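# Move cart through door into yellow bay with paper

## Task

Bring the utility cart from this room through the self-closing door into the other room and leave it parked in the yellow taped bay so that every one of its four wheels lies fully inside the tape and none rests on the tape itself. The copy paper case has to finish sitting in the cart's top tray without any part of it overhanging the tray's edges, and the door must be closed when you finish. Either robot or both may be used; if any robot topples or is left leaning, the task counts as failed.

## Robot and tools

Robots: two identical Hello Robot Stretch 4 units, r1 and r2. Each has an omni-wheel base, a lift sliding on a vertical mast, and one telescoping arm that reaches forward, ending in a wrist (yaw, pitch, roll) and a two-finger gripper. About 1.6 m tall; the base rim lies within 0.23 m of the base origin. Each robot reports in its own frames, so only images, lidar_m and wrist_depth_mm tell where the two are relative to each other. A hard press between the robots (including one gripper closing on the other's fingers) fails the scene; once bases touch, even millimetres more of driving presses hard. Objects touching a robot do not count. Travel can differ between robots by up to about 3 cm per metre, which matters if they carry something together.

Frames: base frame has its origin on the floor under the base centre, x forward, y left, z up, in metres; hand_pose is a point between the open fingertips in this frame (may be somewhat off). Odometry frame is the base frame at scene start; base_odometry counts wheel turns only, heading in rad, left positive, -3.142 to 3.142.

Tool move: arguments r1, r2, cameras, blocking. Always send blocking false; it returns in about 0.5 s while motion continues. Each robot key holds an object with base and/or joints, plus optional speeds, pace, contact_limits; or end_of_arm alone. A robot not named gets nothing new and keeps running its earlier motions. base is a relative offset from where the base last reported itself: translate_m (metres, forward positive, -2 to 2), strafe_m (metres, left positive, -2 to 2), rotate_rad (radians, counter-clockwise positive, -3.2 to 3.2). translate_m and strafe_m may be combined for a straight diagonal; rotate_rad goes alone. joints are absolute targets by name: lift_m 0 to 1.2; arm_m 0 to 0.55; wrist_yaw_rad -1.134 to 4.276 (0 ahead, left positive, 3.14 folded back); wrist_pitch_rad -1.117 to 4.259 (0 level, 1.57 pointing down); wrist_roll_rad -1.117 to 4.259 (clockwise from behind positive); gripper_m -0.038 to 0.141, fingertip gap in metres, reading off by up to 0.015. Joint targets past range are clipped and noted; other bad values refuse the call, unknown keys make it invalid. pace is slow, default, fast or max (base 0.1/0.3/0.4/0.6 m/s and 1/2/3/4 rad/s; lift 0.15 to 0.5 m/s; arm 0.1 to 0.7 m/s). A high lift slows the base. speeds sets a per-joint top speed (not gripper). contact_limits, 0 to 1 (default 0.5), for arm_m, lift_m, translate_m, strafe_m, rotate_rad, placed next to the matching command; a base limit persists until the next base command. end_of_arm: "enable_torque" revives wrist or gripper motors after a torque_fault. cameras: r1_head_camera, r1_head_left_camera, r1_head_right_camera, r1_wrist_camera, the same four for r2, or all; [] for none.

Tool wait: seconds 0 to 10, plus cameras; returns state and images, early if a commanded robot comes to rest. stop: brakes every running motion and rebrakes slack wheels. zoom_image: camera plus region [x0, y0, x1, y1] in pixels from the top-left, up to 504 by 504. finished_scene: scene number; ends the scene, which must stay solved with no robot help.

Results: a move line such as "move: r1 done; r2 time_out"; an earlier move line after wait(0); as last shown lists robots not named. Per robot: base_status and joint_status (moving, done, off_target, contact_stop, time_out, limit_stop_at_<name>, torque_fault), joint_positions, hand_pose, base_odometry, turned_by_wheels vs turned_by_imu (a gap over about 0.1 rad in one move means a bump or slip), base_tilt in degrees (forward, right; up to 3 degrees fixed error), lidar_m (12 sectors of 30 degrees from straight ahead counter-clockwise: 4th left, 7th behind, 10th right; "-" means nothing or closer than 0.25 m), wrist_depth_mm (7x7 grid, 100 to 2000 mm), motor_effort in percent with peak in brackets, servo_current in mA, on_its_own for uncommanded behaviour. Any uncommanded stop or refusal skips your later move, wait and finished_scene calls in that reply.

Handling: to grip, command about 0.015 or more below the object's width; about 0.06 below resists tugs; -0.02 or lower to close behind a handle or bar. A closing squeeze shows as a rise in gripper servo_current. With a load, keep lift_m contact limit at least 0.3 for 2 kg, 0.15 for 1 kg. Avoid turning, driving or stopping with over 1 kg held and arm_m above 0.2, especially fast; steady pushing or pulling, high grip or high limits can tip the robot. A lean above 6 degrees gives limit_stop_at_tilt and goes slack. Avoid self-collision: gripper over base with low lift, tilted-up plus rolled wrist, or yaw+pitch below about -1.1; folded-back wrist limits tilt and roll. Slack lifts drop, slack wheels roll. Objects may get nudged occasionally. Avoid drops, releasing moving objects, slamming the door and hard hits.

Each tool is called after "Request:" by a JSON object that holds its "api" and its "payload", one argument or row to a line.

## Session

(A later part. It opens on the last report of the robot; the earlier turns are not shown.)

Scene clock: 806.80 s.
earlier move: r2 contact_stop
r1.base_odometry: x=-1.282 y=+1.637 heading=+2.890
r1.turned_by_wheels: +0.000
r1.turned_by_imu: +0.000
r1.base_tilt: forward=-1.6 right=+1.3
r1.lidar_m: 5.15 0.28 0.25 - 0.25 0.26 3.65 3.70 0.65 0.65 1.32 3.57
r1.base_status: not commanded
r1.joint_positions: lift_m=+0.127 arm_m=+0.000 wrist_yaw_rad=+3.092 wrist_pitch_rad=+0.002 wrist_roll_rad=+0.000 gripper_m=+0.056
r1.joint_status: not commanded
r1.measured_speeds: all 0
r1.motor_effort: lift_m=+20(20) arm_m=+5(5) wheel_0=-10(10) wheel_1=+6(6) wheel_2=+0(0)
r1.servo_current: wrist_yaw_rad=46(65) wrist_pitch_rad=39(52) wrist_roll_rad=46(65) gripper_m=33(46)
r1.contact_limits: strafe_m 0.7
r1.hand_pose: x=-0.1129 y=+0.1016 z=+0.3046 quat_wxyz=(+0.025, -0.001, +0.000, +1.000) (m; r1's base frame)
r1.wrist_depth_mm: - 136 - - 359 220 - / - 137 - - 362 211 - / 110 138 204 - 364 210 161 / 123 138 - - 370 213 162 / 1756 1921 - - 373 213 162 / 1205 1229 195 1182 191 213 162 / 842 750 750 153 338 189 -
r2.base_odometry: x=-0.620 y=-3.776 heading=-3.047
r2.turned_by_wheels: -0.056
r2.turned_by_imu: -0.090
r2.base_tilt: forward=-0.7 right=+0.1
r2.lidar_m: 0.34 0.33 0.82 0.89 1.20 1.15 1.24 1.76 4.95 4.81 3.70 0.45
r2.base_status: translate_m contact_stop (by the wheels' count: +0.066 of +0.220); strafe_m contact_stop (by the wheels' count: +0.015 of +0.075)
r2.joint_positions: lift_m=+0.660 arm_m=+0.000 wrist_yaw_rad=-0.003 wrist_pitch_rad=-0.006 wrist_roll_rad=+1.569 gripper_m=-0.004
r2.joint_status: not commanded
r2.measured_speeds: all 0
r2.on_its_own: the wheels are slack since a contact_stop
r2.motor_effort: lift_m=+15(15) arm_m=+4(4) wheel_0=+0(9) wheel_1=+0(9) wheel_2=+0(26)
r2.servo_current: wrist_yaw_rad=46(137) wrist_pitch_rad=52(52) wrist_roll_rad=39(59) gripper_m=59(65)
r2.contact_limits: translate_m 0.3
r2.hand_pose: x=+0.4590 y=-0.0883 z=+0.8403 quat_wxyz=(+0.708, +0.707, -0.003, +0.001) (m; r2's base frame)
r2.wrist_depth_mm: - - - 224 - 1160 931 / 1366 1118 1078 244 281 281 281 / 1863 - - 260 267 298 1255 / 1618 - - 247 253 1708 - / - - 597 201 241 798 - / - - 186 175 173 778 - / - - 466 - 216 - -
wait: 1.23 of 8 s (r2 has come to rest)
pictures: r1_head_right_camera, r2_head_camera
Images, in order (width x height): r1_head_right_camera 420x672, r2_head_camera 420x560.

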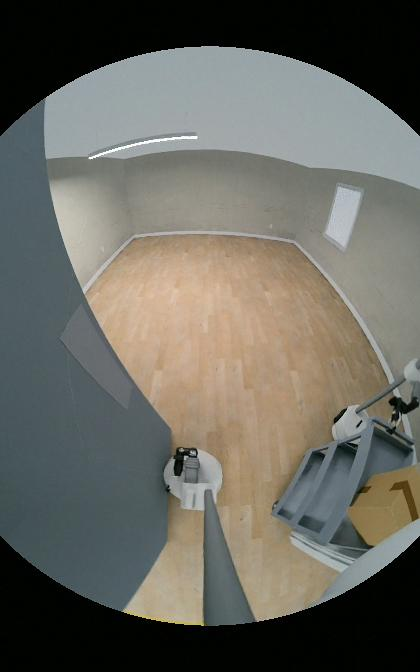

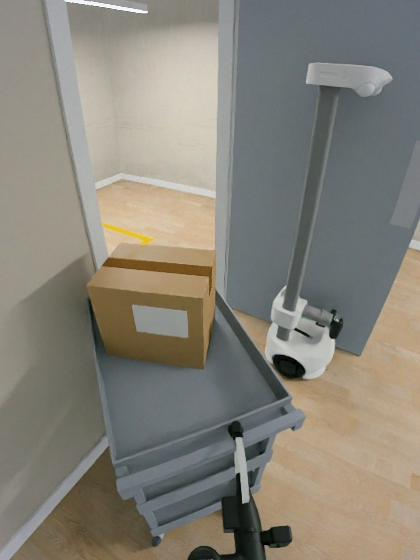

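Request:
{"api": "move", "payload": {
  "r2": {"base":{"translate_m":-0.31,"strafe_m":0.215},"pace":"slow"},
  "cameras": [],
  "blocking": false
}}

Request:
{"api": "wait", "payload": {
  "seconds": 8,
  "cameras": []
}}

Request:
{"api": "move", "payload": {
  "r2": {"base":{"rotate_rad":-0.25},"pace":"slow"},
  "cameras": [],
  "blocking": false
}}

Request:
{"api": "wait", "payload": {
  "seconds": 4,
  "cameras": ["r1_head_right_camera","r2_head_camera","r2_head_left_camera"]
}}

Scene clock: 823.13 s.
move: r2 moving
r1: as last shown
r1.base_tilt: forward=-1.6 right=+1.2
r1.lidar_m: 5.17 0.29 0.25 - 0.25 0.25 3.63 3.69 0.64 0.68 1.35 3.59
r1.motor_effort: lift_m=+20(20) arm_m=+5(5) wheel_0=-9(9) wheel_1=+6(6) wheel_2=+0(0)
r1.servo_current: wrist_yaw_rad=52(59) wrist_pitch_rad=46(46) wrist_roll_rad=59(59) gripper_m=39(46)
r1.contact_limits: strafe_m 0.7
r1.wrist_depth_mm: - 137 - - 359 220 - / - 137 - - 359 210 - / 109 138 204 - 364 210 161 / 123 138 - - 368 211 161 / 1708 - - - 370 213 162 / 1182 1182 193 1229 191 212 161 / 842 759 759 153 338 189 -
r2.base_odometry: x=-0.609 y=-3.783 heading=-3.046
r2.turned_by_wheels: +0.001
r2.turned_by_imu: +0.001
r2.base_tilt: forward=-0.7 right=+0.0
r2.lidar_m: 0.34 0.35 0.84 0.90 1.19 1.13 1.21 1.77 4.98 4.86 3.70 0.47
r2.base_status: translate_m moving; strafe_m moving
r2.joint_positions: lift_m=+0.660 arm_m=+0.000 wrist_yaw_rad=-0.003 wrist_pitch_rad=-0.006 wrist_roll_rad=+1.569 gripper_m=-0.004
r2.joint_status: not commanded
r2.measured_speeds: translate_m=-0.045 strafe_m=+0.031 rotate_rad=+0.002 lift_m=+0.000 arm_m=+0.000 wrist_yaw_rad=+0.000 wrist_pitch_rad=+0.000 wrist_roll_rad=+0.000
r2.motor_effort: lift_m=+15(15) arm_m=+4(4) wheel_0=-8(8) wheel_1=+5(5) wheel_2=+10(10)
r2.servo_current: wrist_yaw_rad=52(59) wrist_pitch_rad=46(59) wrist_roll_rad=46(59) gripper_m=59(59)
r2.hand_pose: x=+0.4590 y=-0.0882 z=+0.8403 quat_wxyz=(+0.708, +0.707, -0.003, +0.001) (m; r2's base frame)
r2.wrist_depth_mm: - - - 224 - 1160 960 / 1397 1078 1078 243 281 283 279 / 1921 - - 257 262 - 1255 / 1661 - - 247 251 1808 - / - - 574 198 241 820 - / - - 187 175 173 778 - / - - 477 - 218 - -
pictures: none
No camera images: "cameras" was empty.

Scene clock: 827.60 s.
earlier move: r2 done
r1.base_odometry: x=-1.282 y=+1.637 heading=+2.890
r1.turned_by_wheels: +0.000
r1.turned_by_imu: +0.000
r1.base_tilt: forward=-1.6 right=+1.3
r1.lidar_m: 5.17 0.27 0.25 - 0.25 0.27 3.63 3.69 0.92 0.78 2.70 3.63
r1.base_status: not commanded
r1.joint_positions: lift_m=+0.127 arm_m=+0.000 wrist_yaw_rad=+3.092 wrist_pitch_rad=+0.002 wrist_roll_rad=+0.000 gripper_m=+0.056
r1.joint_status: not commanded
r1.measured_speeds: all 0
r1.motor_effort: lift_m=+20(20) arm_m=+5(5) wheel_0=-9(10) wheel_1=+6(6) wheel_2=+0(0)
r1.servo_current: wrist_yaw_rad=46(78) wrist_pitch_rad=39(59) wrist_roll_rad=46(65) gripper_m=46(52)
r1.contact_limits: strafe_m 0.7
r1.hand_pose: x=-0.1129 y=+0.1016 z=+0.3046 quat_wxyz=(+0.025, -0.001, +0.000, +1.000) (m; r1's base frame)
r1.wrist_depth_mm: - 137 - - 362 221 - / - 137 - - 362 210 - / 110 138 203 - 366 211 161 / 123 138 - - 368 213 161 / 1708 1983 - - 370 212 162 / 1182 1182 194 1182 191 213 161 / 854 768 750 153 338 189 -
r2.base_odometry: x=-0.292 y=-3.961 heading=-3.046
r2.turned_by_wheels: +0.000
r2.turned_by_imu: +0.001
r2.base_tilt: forward=-0.7 right=+0.1
r2.lidar_m: 0.42 0.43 0.81 0.87 0.80 0.77 0.84 1.23 4.00 5.28 4.04 0.44
r2.base_status: done
r2.joint_positions: lift_m=+0.660 arm_m=+0.000 wrist_yaw_rad=+0.003 wrist_pitch_rad=-0.006 wrist_roll_rad=+1.569 gripper_m=-0.004
r2.joint_status: not commanded
r2.measured_speeds: all 0
r2.motor_effort: lift_m=+15(15) arm_m=+4(4) wheel_0=-1(13) wheel_1=+4(7) wheel_2=+9(14)
r2.servo_current: wrist_yaw_rad=39(59) wrist_pitch_rad=52(59) wrist_roll_rad=46(59) gripper_m=59(65)
r2.hand_pose: x=+0.4595 y=-0.0867 z=+0.8403 quat_wxyz=(+0.708, +0.707, -0.001, +0.003) (m; r2's base frame)
r2.wrist_depth_mm: - 1336 157 174 210 214 212 / - - - 214 215 778 - / - - 554 219 220 798 - / 1576 - 469 224 224 820 - / - - 517 217 230 842 - / - - 186 176 172 - - / - - - - - - -
wait: 4.47 of 8 s (r2 has come to rest)
pictures: none
No camera images: "cameras" was empty.

Scene clock: 828.10 s.
move: r2 moving
r1: as last shown
r1.lidar_m: 5.16 0.28 0.25 - 0.25 0.27 3.64 3.69 0.92 0.77 2.69 3.58
r1.servo_current: wrist_yaw_rad=46(59) wrist_pitch_rad=33(46) wrist_roll_rad=52(52) gripper_m=39(46)
r1.contact_limits: strafe_m 0.7
r1.wrist_depth_mm: - 137 - - 359 222 - / - 137 - - 362 210 - / 109 138 203 - 366 210 161 / 123 138 - - 370 212 161 / 1661 1921 - - 370 213 161 / 1205 1182 193 1182 191 213 161 / 854 750 750 153 336 189 -
r2.base_odometry: x=-0.292 y=-3.961 heading=+3.112
r2.turned_by_wheels: -0.125
r2.turned_by_imu: -0.121
r2.base_tilt: forward=-0.7 right=+0.1
r2.lidar_m: 0.39 0.39 0.82 0.86 0.83 0.78 0.80 1.06 2.52 5.09 4.21 0.43
r2.base_status: rotate_rad moving
r2.joint_positions: lift_m=+0.660 arm_m=+0.000 wrist_yaw_rad=+0.008 wrist_pitch_rad=-0.006 wrist_roll_rad=+1.569 gripper_m=-0.004
r2.joint_status: not commanded
r2.measured_speeds: translate_m=+0.000 strafe_m=+0.000 rotate_rad=-0.490 lift_m=+0.000 arm_m=+0.000 wrist_yaw_rad=+0.000 wrist_pitch_rad=+0.000 wrist_roll_rad=+0.000
r2.motor_effort: lift_m=+15(15) arm_m=+4(4) wheel_0=+12(15) wheel_1=+9(9) wheel_2=+14(15)
r2.servo_current: wrist_yaw_rad=65(72) wrist_pitch_rad=46(52) wrist_roll_rad=39(52) gripper_m=59(65)
r2.hand_pose: x=+0.4600 y=-0.0850 z=+0.8403 quat_wxyz=(+0.708, +0.707, +0.001, +0.005) (m; r2's base frame)
r2.wrist_depth_mm: - - - 177 235 1229 1098 / - 1499 - 234 235 1336 1098 / - - 640 234 235 798 - / 1756 - 539 235 235 820 - / 1576 - 477 236 235 831 - / - - 187 177 171 809 - / - - 585 - - - -
pictures: none
No camera images: "cameras" was empty.

Scene clock: 828.87 s.
earlier move: r2 done
r1.base_odometry: x=-1.282 y=+1.637 heading=+2.890
r1.turned_by_wheels: +0.000
r1.turned_by_imu: +0.000
r1.base_tilt: forward=-1.6 right=+1.3
r1.lidar_m: 5.15 0.29 0.25 - 0.25 0.28 3.65 3.69 0.98 0.80 2.72 3.61
r1.base_status: not commanded
r1.joint_positions: lift_m=+0.127 arm_m=+0.000 wrist_yaw_rad=+3.092 wrist_pitch_rad=+0.002 wrist_roll_rad=+0.000 gripper_m=+0.056
r1.joint_status: not commanded
r1.measured_speeds: all 0
r1.motor_effort: lift_m=+20(20) arm_m=+5(5) wheel_0=-9(10) wheel_1=+6(6) wheel_2=+0(0)
r1.servo_current: wrist_yaw_rad=59(59) wrist_pitch_rad=46(52) wrist_roll_rad=52(65) gripper_m=46(46)
r1.contact_limits: strafe_m 0.7
r1.hand_pose: x=-0.1129 y=+0.1016 z=+0.3046 quat_wxyz=(+0.025, -0.001, +0.000, +1.000) (m; r1's base frame)
r1.wrist_depth_mm: - 136 - - 359 220 - / - 137 - - 362 209 - / 109 138 204 - 366 211 161 / 123 138 - - 370 211 162 / 1708 1983 - - 370 213 162 / 1182 1182 193 1182 191 213 161 / 866 759 759 153 336 189 -
r2.base_odometry: x=-0.291 y=-3.961 heading=+2.988
r2.turned_by_wheels: -0.124
r2.turned_by_imu: -0.121
r2.base_tilt: forward=-0.7 right=+0.0
r2.lidar_m: 0.35 0.33 0.81 0.83 0.86 0.77 0.77 0.95 1.84 5.00 4.41 0.46
r2.base_status: done
r2.joint_positions: lift_m=+0.660 arm_m=+0.000 wrist_yaw_rad=-0.001 wrist_pitch_rad=-0.006 wrist_roll_rad=+1.569 gripper_m=-0.004
r2.joint_status: not commanded
r2.measured_speeds: all 0
r2.motor_effort: lift_m=+15(15) arm_m=+4(4) wheel_0=+4(15) wheel_1=+5(9) wheel_2=+2(15)
r2.servo_current: wrist_yaw_rad=46(72) wrist_pitch_rad=46(59) wrist_roll_rad=46(52) gripper_m=59(65)
r2.hand_pose: x=+0.4592 y=-0.0876 z=+0.8403 quat_wxyz=(+0.708, +0.707, -0.002, +0.002) (m; r2's base frame)
r2.wrist_depth_mm: - - - 222 - 1708 1205 / - - - 240 277 281 279 / - 1661 - 258 263 1464 1229 / - - - 247 253 1537 - / - - 569 237 239 820 - / 1618 - 185 177 171 788 - / - - 477 - 219 - -
wait: 0.77 of 4 s (r2 has come to rest)
pictures: r1_head_right_camera, r2_head_camera, r2_head_left_camera
Images, in order (width x height): r1_head_right_camera 420x672, r2_head_camera 420x560, r2_head_left_camera 420x672.

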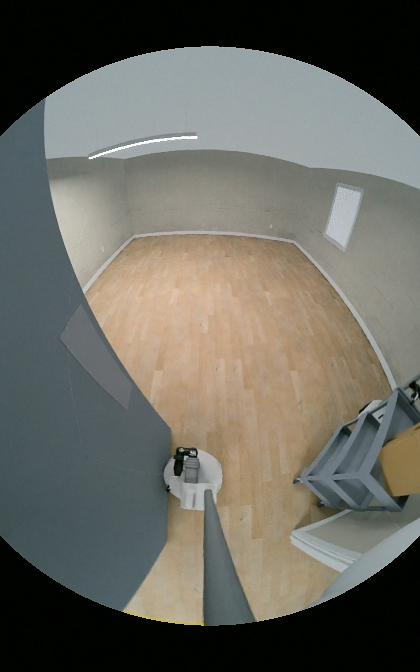

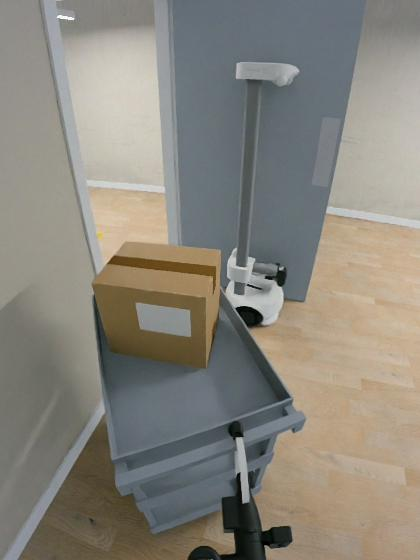

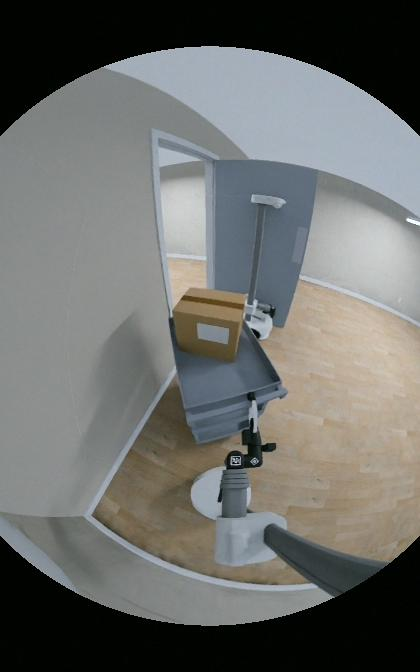

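Request:
{"api": "move", "payload": {
  "blocking": false,
  "r2": {"base":{"translate_m":0.28,"strafe_m":0.11},"pace":"slow","contact_limits":{"translate_m":0.3}},
  "cameras": []
}}

Request:
{"api": "wait", "payload": {
  "seconds": 6,
  "cameras": ["r1_head_right_camera","r2_head_camera"]
}}

Scene clock: 850.30 s.
move: r2 moving
r1: as last shown
r1.base_tilt: forward=-1.6 right=+1.2
r1.lidar_m: 5.16 0.29 0.25 - 0.25 0.26 3.63 3.70 0.97 0.77 2.70 3.61
r1.motor_effort: lift_m=+20(20) arm_m=+5(5) wheel_0=-9(10) wheel_1=+5(6) wheel_2=+0(0)
r1.servo_current: wrist_yaw_rad=65(65) wrist_pitch_rad=46(46) wrist_roll_rad=59(59) gripper_m=39(46)
r1.contact_limits: strafe_m 0.7
r1.wrist_depth_mm: - 137 - - 359 221 - / - 137 - - 362 210 - / 109 138 204 - 364 211 161 / 123 138 - - 370 212 161 / 1661 1921 - - 370 213 162 / 1205 1182 194 1182 191 211 162 / 842 750 750 153 338 189 -
r2.base_odometry: x=-0.304 y=-3.964 heading=+2.988
r2.turned_by_wheels: +0.000
r2.turned_by_imu: +0.001
r2.base_tilt: forward=-0.8 right=+0.1
r2.lidar_m: 0.35 0.35 0.81 0.83 0.91 0.77 0.81 0.96 1.87 4.99 4.40 0.47
r2.base_status: translate_m moving; strafe_m moving
r2.joint_positions: lift_m=+0.660 arm_m=+0.000 wrist_yaw_rad=-0.001 wrist_pitch_rad=-0.006 wrist_roll_rad=+1.569 gripper_m=-0.004
r2.joint_status: not commanded
r2.measured_speeds: translate_m=+0.050 strafe_m=+0.019 rotate_rad=+0.002 lift_m=+0.000 arm_m=+0.000 wrist_yaw_rad=+0.000 wrist_pitch_rad=+0.000 wrist_roll_rad=+0.000
r2.motor_effort: lift_m=+15(15) arm_m=+4(4) wheel_0=+2(6) wheel_1=+7(10) wheel_2=-13(13)
r2.servo_current: wrist_yaw_rad=46(52) wrist_pitch_rad=52(52) wrist_roll_rad=52(59) gripper_m=59(59)
r2.contact_limits: translate_m 0.3
r2.hand_pose: x=+0.4592 y=-0.0876 z=+0.8403 quat_wxyz=(+0.708, +0.707, -0.002, +0.002) (m; r2's base frame)
r2.wrist_depth_mm: - - - 222 - 1708 1205 / - - - 239 277 281 279 / - 1661 - 259 263 1464 1205 / - - - 247 252 741 - / - - 564 237 239 820 - / 1576 - 185 177 171 778 - / - - 480 - 219 - -
pictures: none
No camera images: "cameras" was empty.

Scene clock: 854.03 s.
earlier move: r2 done
r1.base_odometry: x=-1.282 y=+1.637 heading=+2.890
r1.turned_by_wheels: +0.000
r1.turned_by_imu: +0.000
r1.base_tilt: forward=-1.6 right=+1.2
r1.lidar_m: 5.17 0.29 0.25 - 0.25 0.26 3.65 3.70 0.58 0.61 2.68 3.56
r1.base_status: not commanded
r1.joint_positions: lift_m=+0.127 arm_m=+0.000 wrist_yaw_rad=+3.092 wrist_pitch_rad=+0.002 wrist_roll_rad=+0.000 gripper_m=+0.056
r1.joint_status: not commanded
r1.measured_speeds: all 0
r1.motor_effort: lift_m=+20(20) arm_m=+5(5) wheel_0=-9(10) wheel_1=+6(6) wheel_2=+0(0)
r1.servo_current: wrist_yaw_rad=39(65) wrist_pitch_rad=46(59) wrist_roll_rad=59(72) gripper_m=39(52)
r1.contact_limits: strafe_m 0.7
r1.hand_pose: x=-0.1129 y=+0.1016 z=+0.3046 quat_wxyz=(+0.025, -0.001, +0.000, +1.000) (m; r1's base frame)
r1.wrist_depth_mm: - 137 - - 359 221 - / - 137 - - 359 210 - / 110 138 204 - 366 211 161 / 123 138 - - 370 213 161 / 1661 1983 - - 370 213 162 / 1205 1182 194 1205 191 212 161 / 854 750 750 153 340 189 -
r2.base_odometry: x=-0.585 y=-4.026 heading=+2.988
r2.turned_by_wheels: +0.000
r2.turned_by_imu: -0.001
r2.base_tilt: forward=-0.7 right=+0.1
r2.lidar_m: 0.35 0.37 0.63 0.63 0.77 1.00 1.03 1.23 2.36 5.21 4.15 0.44
r2.base_status: done
r2.joint_positions: lift_m=+0.660 arm_m=+0.000 wrist_yaw_rad=-0.005 wrist_pitch_rad=-0.006 wrist_roll_rad=+1.569 gripper_m=-0.004
r2.joint_status: not commanded
r2.measured_speeds: all 0
r2.motor_effort: lift_m=+15(15) arm_m=+4(4) wheel_0=+1(6) wheel_1=+4(10) wheel_2=-8(14)
r2.servo_current: wrist_yaw_rad=52(72) wrist_pitch_rad=39(52) wrist_roll_rad=46(59) gripper_m=59(65)
r2.contact_limits: translate_m 0.3
r2.hand_pose: x=+0.4589 y=-0.0888 z=+0.8403 quat_wxyz=(+0.708, +0.707, -0.004, +0.001) (m; r2's base frame)
r2.wrist_depth_mm: - - 1430 205 - 1160 1098 / - - - 245 263 265 265 / - 1229 1205 250 252 1205 1118 / - - 609 242 245 - - / 1576 - 496 196 236 831 - / - - 187 177 172 788 - / - - 504 - 224 - -
wait: 3.73 of 6 s (r2 has come to rest)
pictures: r1_head_right_camera, r2_head_camera
Images, in order (width x height): r1_head_right_camera 420x672, r2_head_camera 420x560.

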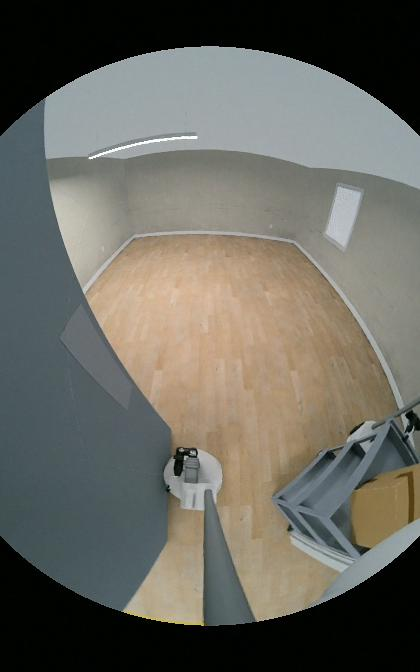

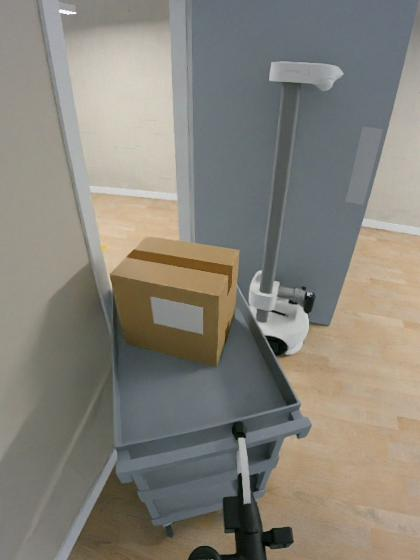

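Request:
{"api": "zoom_image", "payload": {
  "camera": "r1_head_right_camera",
  "region": [150, 400, 420, 640]
}}

Request:
{"api": "zoom_image", "payload": {
  "camera": "r2_head_camera",
  "region": [40, 200, 320, 480]
}}

Scaled by 1.867 from the camera's 420x672 image, which has a finer 600x960 frame.

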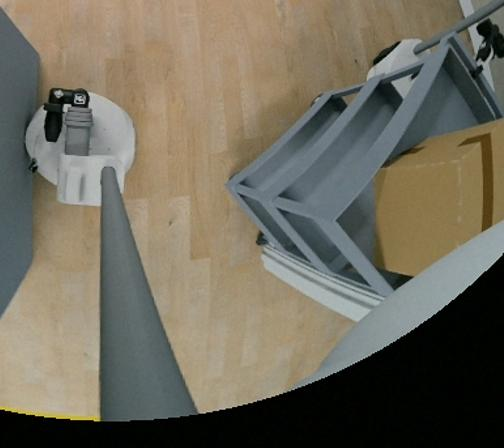

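Scaled by 1.800 from the camera's 420x560 image, which has a finer 1200x1600 frame.

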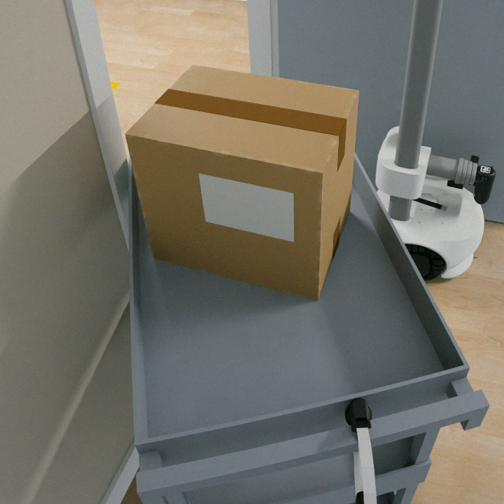

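Request:
{"api": "move", "payload": {
  "blocking": false,
  "r2": {"base":{"translate_m":0.0,"strafe_m":-0.37},"pace":"slow","contact_limits":{"strafe_m":0.3}},
  "cameras": []
}}

Request:
{"api": "wait", "payload": {
  "seconds": 7,
  "cameras": []
}}

Request:
{"api": "move", "payload": {
  "blocking": false,
  "r2": {"base":{"rotate_rad":0.33},"pace":"slow","contact_limits":{"rotate_rad":0.3}},
  "cameras": []
}}

Request:
{"api": "wait", "payload": {
  "seconds": 4,
  "cameras": ["r1_head_right_camera","r2_head_camera"]
}}

Scene clock: 883.57 s.
move: r2 moving
r1: as last shown
r1.lidar_m: 5.16 0.30 0.25 - 0.25 0.27 3.66 3.67 0.57 0.60 2.70 3.61
r1.motor_effort: lift_m=+20(20) arm_m=+5(5) wheel_0=-9(9) wheel_1=+6(6) wheel_2=+0(0)
r1.servo_current: wrist_yaw_rad=65(65) wrist_pitch_rad=46(46) wrist_roll_rad=39(59) gripper_m=46(52)
r1.contact_limits: strafe_m 0.7
r1.wrist_depth_mm: - 137 - - 359 222 - / - 137 - - 362 210 - / 109 138 204 - 364 211 161 / 123 138 - - 368 213 161 / 1661 - - - 373 213 162 / 1205 1205 193 1182 191 213 162 / 854 759 759 153 336 188 -
r2.base_odometry: x=-0.583 y=-4.012 heading=+2.988
r2.turned_by_wheels: +0.000
r2.turned_by_imu: +0.001
r2.base_tilt: forward=-0.7 right=+0.1
r2.lidar_m: 0.35 0.37 0.64 0.65 0.81 1.00 1.03 1.22 2.37 5.18 4.14 0.44
r2.base_status: translate_m moving; strafe_m moving
r2.joint_positions: lift_m=+0.660 arm_m=+0.000 wrist_yaw_rad=-0.002 wrist_pitch_rad=-0.006 wrist_roll_rad=+1.569 gripper_m=-0.004
r2.joint_status: not commanded
r2.measured_speeds: translate_m=+0.000 strafe_m=-0.056 rotate_rad=+0.003 lift_m=+0.000 arm_m=+0.000 wrist_yaw_rad=+0.021 wrist_pitch_rad=+0.000 wrist_roll_rad=+0.000
r2.motor_effort: lift_m=+15(15) arm_m=+4(4) wheel_0=+8(10) wheel_1=-7(8) wheel_2=+0(8)
r2.servo_current: wrist_yaw_rad=39(52) wrist_pitch_rad=46(52) wrist_roll_rad=46(59) gripper_m=59(65)
r2.contact_limits: strafe_m 0.3
r2.hand_pose: x=+0.4591 y=-0.0880 z=+0.8403 quat_wxyz=(+0.708, +0.707, -0.003, +0.001) (m; r2's base frame)
r2.wrist_depth_mm: - - - 204 - 1205 1098 / 1576 1229 1205 239 259 264 260 / - 1229 1229 248 250 1229 1138 / - - 597 242 243 820 - / 1537 - 492 200 236 820 - / - - 186 177 171 798 - / - - 508 - 222 - -
pictures: none
No camera images: "cameras" was empty.

Scene clock: 887.93 s.
earlier move: r2 done
r1.base_odometry: x=-1.282 y=+1.637 heading=+2.890
r1.turned_by_wheels: +0.000
r1.turned_by_imu: +0.000
r1.base_tilt: forward=-1.6 right=+1.2
r1.lidar_m: 5.13 0.28 0.25 - 0.25 0.25 3.63 3.68 0.67 0.66 0.83 3.58
r1.base_status: not commanded
r1.joint_positions: lift_m=+0.127 arm_m=+0.000 wrist_yaw_rad=+3.092 wrist_pitch_rad=+0.002 wrist_roll_rad=+0.000 gripper_m=+0.056
r1.joint_status: not commanded
r1.measured_speeds: all 0
r1.motor_effort: lift_m=+20(20) arm_m=+5(5) wheel_0=-9(10) wheel_1=+6(6) wheel_2=+0(0)
r1.servo_current: wrist_yaw_rad=52(72) wrist_pitch_rad=39(52) wrist_roll_rad=52(72) gripper_m=39(52)
r1.contact_limits: strafe_m 0.7
r1.hand_pose: x=-0.1129 y=+0.1016 z=+0.3046 quat_wxyz=(+0.025, -0.001, +0.000, +1.000) (m; r1's base frame)
r1.wrist_depth_mm: - 137 - - 362 221 - / - 137 - - 362 210 - / 109 138 203 - 364 211 161 / 123 138 - - 368 213 162 / 1708 1983 - - 373 213 162 / 1205 1205 194 1229 191 213 162 / 854 759 750 153 338 188 -
r2.base_odometry: x=-0.528 y=-3.661 heading=+2.988
r2.turned_by_wheels: +0.000
r2.turned_by_imu: +0.002
r2.base_tilt: forward=-0.7 right=+0.0
r2.lidar_m: 0.28 0.25 0.98 0.99 1.20 1.14 1.16 1.40 2.64 4.87 4.02 0.48
r2.base_status: done
r2.joint_positions: lift_m=+0.660 arm_m=+0.000 wrist_yaw_rad=+0.006 wrist_pitch_rad=-0.006 wrist_roll_rad=+1.569 gripper_m=-0.004
r2.joint_status: not commanded
r2.measured_speeds: all 0
r2.motor_effort: lift_m=+15(15) arm_m=+4(4) wheel_0=+7(14) wheel_1=-3(8) wheel_2=+0(8)
r2.servo_current: wrist_yaw_rad=52(65) wrist_pitch_rad=46(59) wrist_roll_rad=46(59) gripper_m=59(65)
r2.contact_limits: strafe_m 0.3
r2.hand_pose: x=+0.4598 y=-0.0857 z=+0.8403 quat_wxyz=(+0.708, +0.707, +0.000, +0.004) (m; r2's base frame)
r2.wrist_depth_mm: - - - - - 1808 1205 / - - 1336 285 - - 1229 / - - - 265 325 1160 1078 / - 1229 1229 226 309 334 332 / - - - 210 256 1499 496 / 1618 - 182 176 183 1756 - / - - 521 - 205 - -
wait: 4.37 of 7 s (r2 has come to rest)
pictures: none
No camera images: "cameras" was empty.

Scene clock: 888.43 s.
move: r2 moving
r1: as last shown
r1.base_tilt: forward=-1.6 right=+1.3
r1.lidar_m: 5.16 0.30 0.25 - 0.25 0.27 3.63 3.72 0.64 0.64 0.84 3.61
r1.servo_current: wrist_yaw_rad=72(72) wrist_pitch_rad=39(46) wrist_roll_rad=52(65) gripper_m=39(39)
r1.contact_limits: strafe_m 0.7
r1.wrist_depth_mm: - 137 - - 359 222 - / - 137 - - 362 211 - / 109 138 204 - 366 211 161 / 123 138 - - 373 211 161 / 1661 - - - 368 213 161 / 1182 1205 194 1182 190 213 162 / 854 759 759 153 336 189 -
r2.base_odometry: x=-0.528 y=-3.661 heading=+3.111
r2.turned_by_wheels: +0.123
r2.turned_by_imu: +0.118
r2.base_tilt: forward=-0.7 right=+0.1
r2.lidar_m: 0.28 0.25 0.96 0.99 1.20 1.12 1.13 1.53 3.52 4.93 3.83 0.48
r2.base_status: rotate_rad moving
r2.joint_positions: lift_m=+0.660 arm_m=+0.000 wrist_yaw_rad=-0.013 wrist_pitch_rad=-0.006 wrist_roll_rad=+1.569 gripper_m=-0.004
r2.joint_status: not commanded
r2.measured_speeds: translate_m=+0.002 strafe_m=-0.001 rotate_rad=+0.488 lift_m=+0.000 arm_m=+0.000 wrist_yaw_rad=-0.047 wrist_pitch_rad=+0.000 wrist_roll_rad=+0.000
r2.motor_effort: lift_m=+15(15) arm_m=+4(4) wheel_0=-15(15) wheel_1=-9(9) wheel_2=-18(18)
r2.servo_current: wrist_yaw_rad=72(72) wrist_pitch_rad=52(52) wrist_roll_rad=59(59) gripper_m=59(65)
r2.contact_limits: rotate_rad 0.3
r2.hand_pose: x=+0.4581 y=-0.0912 z=+0.8403 quat_wxyz=(+0.708, +0.706, -0.007, -0.002) (m; r2's base frame)
r2.wrist_depth_mm: - - - - - 1808 1205 / - - 1336 276 - 1182 1182 / - - - 246 317 320 320 / - 1255 1205 216 277 1182 1160 / - - - 191 249 1618 496 / 1618 - 178 169 182 1708 - / - 439 439 - 203 - -
pictures: none
No camera images: "cameras" was empty.

Scene clock: 889.37 s.
earlier move: r2 done
r1.base_odometry: x=-1.282 y=+1.637 heading=+2.890
r1.turned_by_wheels: +0.000
r1.turned_by_imu: +0.000
r1.base_tilt: forward=-1.6 right=+1.2
r1.lidar_m: 5.15 0.29 0.25 - 0.25 0.27 3.64 3.66 0.59 0.61 0.95 3.60
r1.base_status: not commanded
r1.joint_positions: lift_m=+0.127 arm_m=+0.000 wrist_yaw_rad=+3.092 wrist_pitch_rad=+0.002 wrist_roll_rad=+0.000 gripper_m=+0.056
r1.joint_status: not commanded
r1.measured_speeds: all 0
r1.motor_effort: lift_m=+20(20) arm_m=+5(5) wheel_0=-9(10) wheel_1=+6(6) wheel_2=+0(0)
r1.servo_current: wrist_yaw_rad=39(72) wrist_pitch_rad=46(46) wrist_roll_rad=39(72) gripper_m=39(46)
r1.contact_limits: strafe_m 0.7
r1.hand_pose: x=-0.1129 y=+0.1016 z=+0.3046 quat_wxyz=(+0.025, -0.001, +0.000, +1.000) (m; r1's base frame)
r1.wrist_depth_mm: - 137 - - 362 221 - / - 137 - - 359 210 - / 109 137 204 - 364 211 161 / 123 138 - - 370 212 161 / 1708 1921 - - 368 213 162 / 1182 1229 193 1205 191 213 162 / 854 750 759 153 336 189 -
r2.base_odometry: x=-0.528 y=-3.661 heading=-2.966
r2.turned_by_wheels: +0.206
r2.turned_by_imu: +0.196
r2.base_tilt: forward=-0.7 right=+0.1
r2.lidar_m: 0.37 0.37 0.95 1.09 1.12 1.12 1.24 1.89 4.82 4.55 3.64 0.44
r2.base_status: done
r2.joint_positions: lift_m=+0.660 arm_m=+0.000 wrist_yaw_rad=+0.002 wrist_pitch_rad=-0.006 wrist_roll_rad=+1.569 gripper_m=-0.004
r2.joint_status: not commanded
r2.measured_speeds: all 0
r2.motor_effort: lift_m=+15(15) arm_m=-3(4) wheel_0=-5(15) wheel_1=-4(10) wheel_2=-6(20)
r2.servo_current: wrist_yaw_rad=59(91) wrist_pitch_rad=39(52) wrist_roll_rad=39(59) gripper_m=59(65)
r2.contact_limits: rotate_rad 0.3
r2.hand_pose: x=+0.4595 y=-0.0868 z=+0.8403 quat_wxyz=(+0.708, +0.707, -0.002, +0.003) (m; r2's base frame)
r2.wrist_depth_mm: - - - 207 - 1138 960 / 1464 1160 1160 234 266 267 265 / - - - 251 253 1537 1255 / 1618 - - 243 246 820 - / - - 517 196 239 820 - / - - 186 177 172 788 - / - - 496 - 222 - -
wait: 0.93 of 4 s (r2 has come to rest)
pictures: r1_head_right_camera, r2_head_camera
Images, in order (width x height): r1_head_right_camera 420x672, r2_head_camera 420x560.

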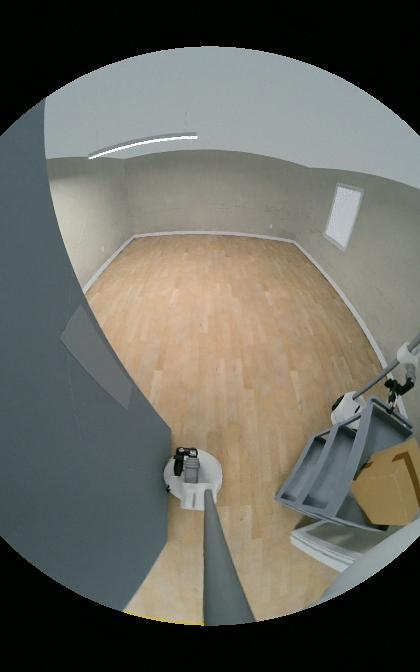

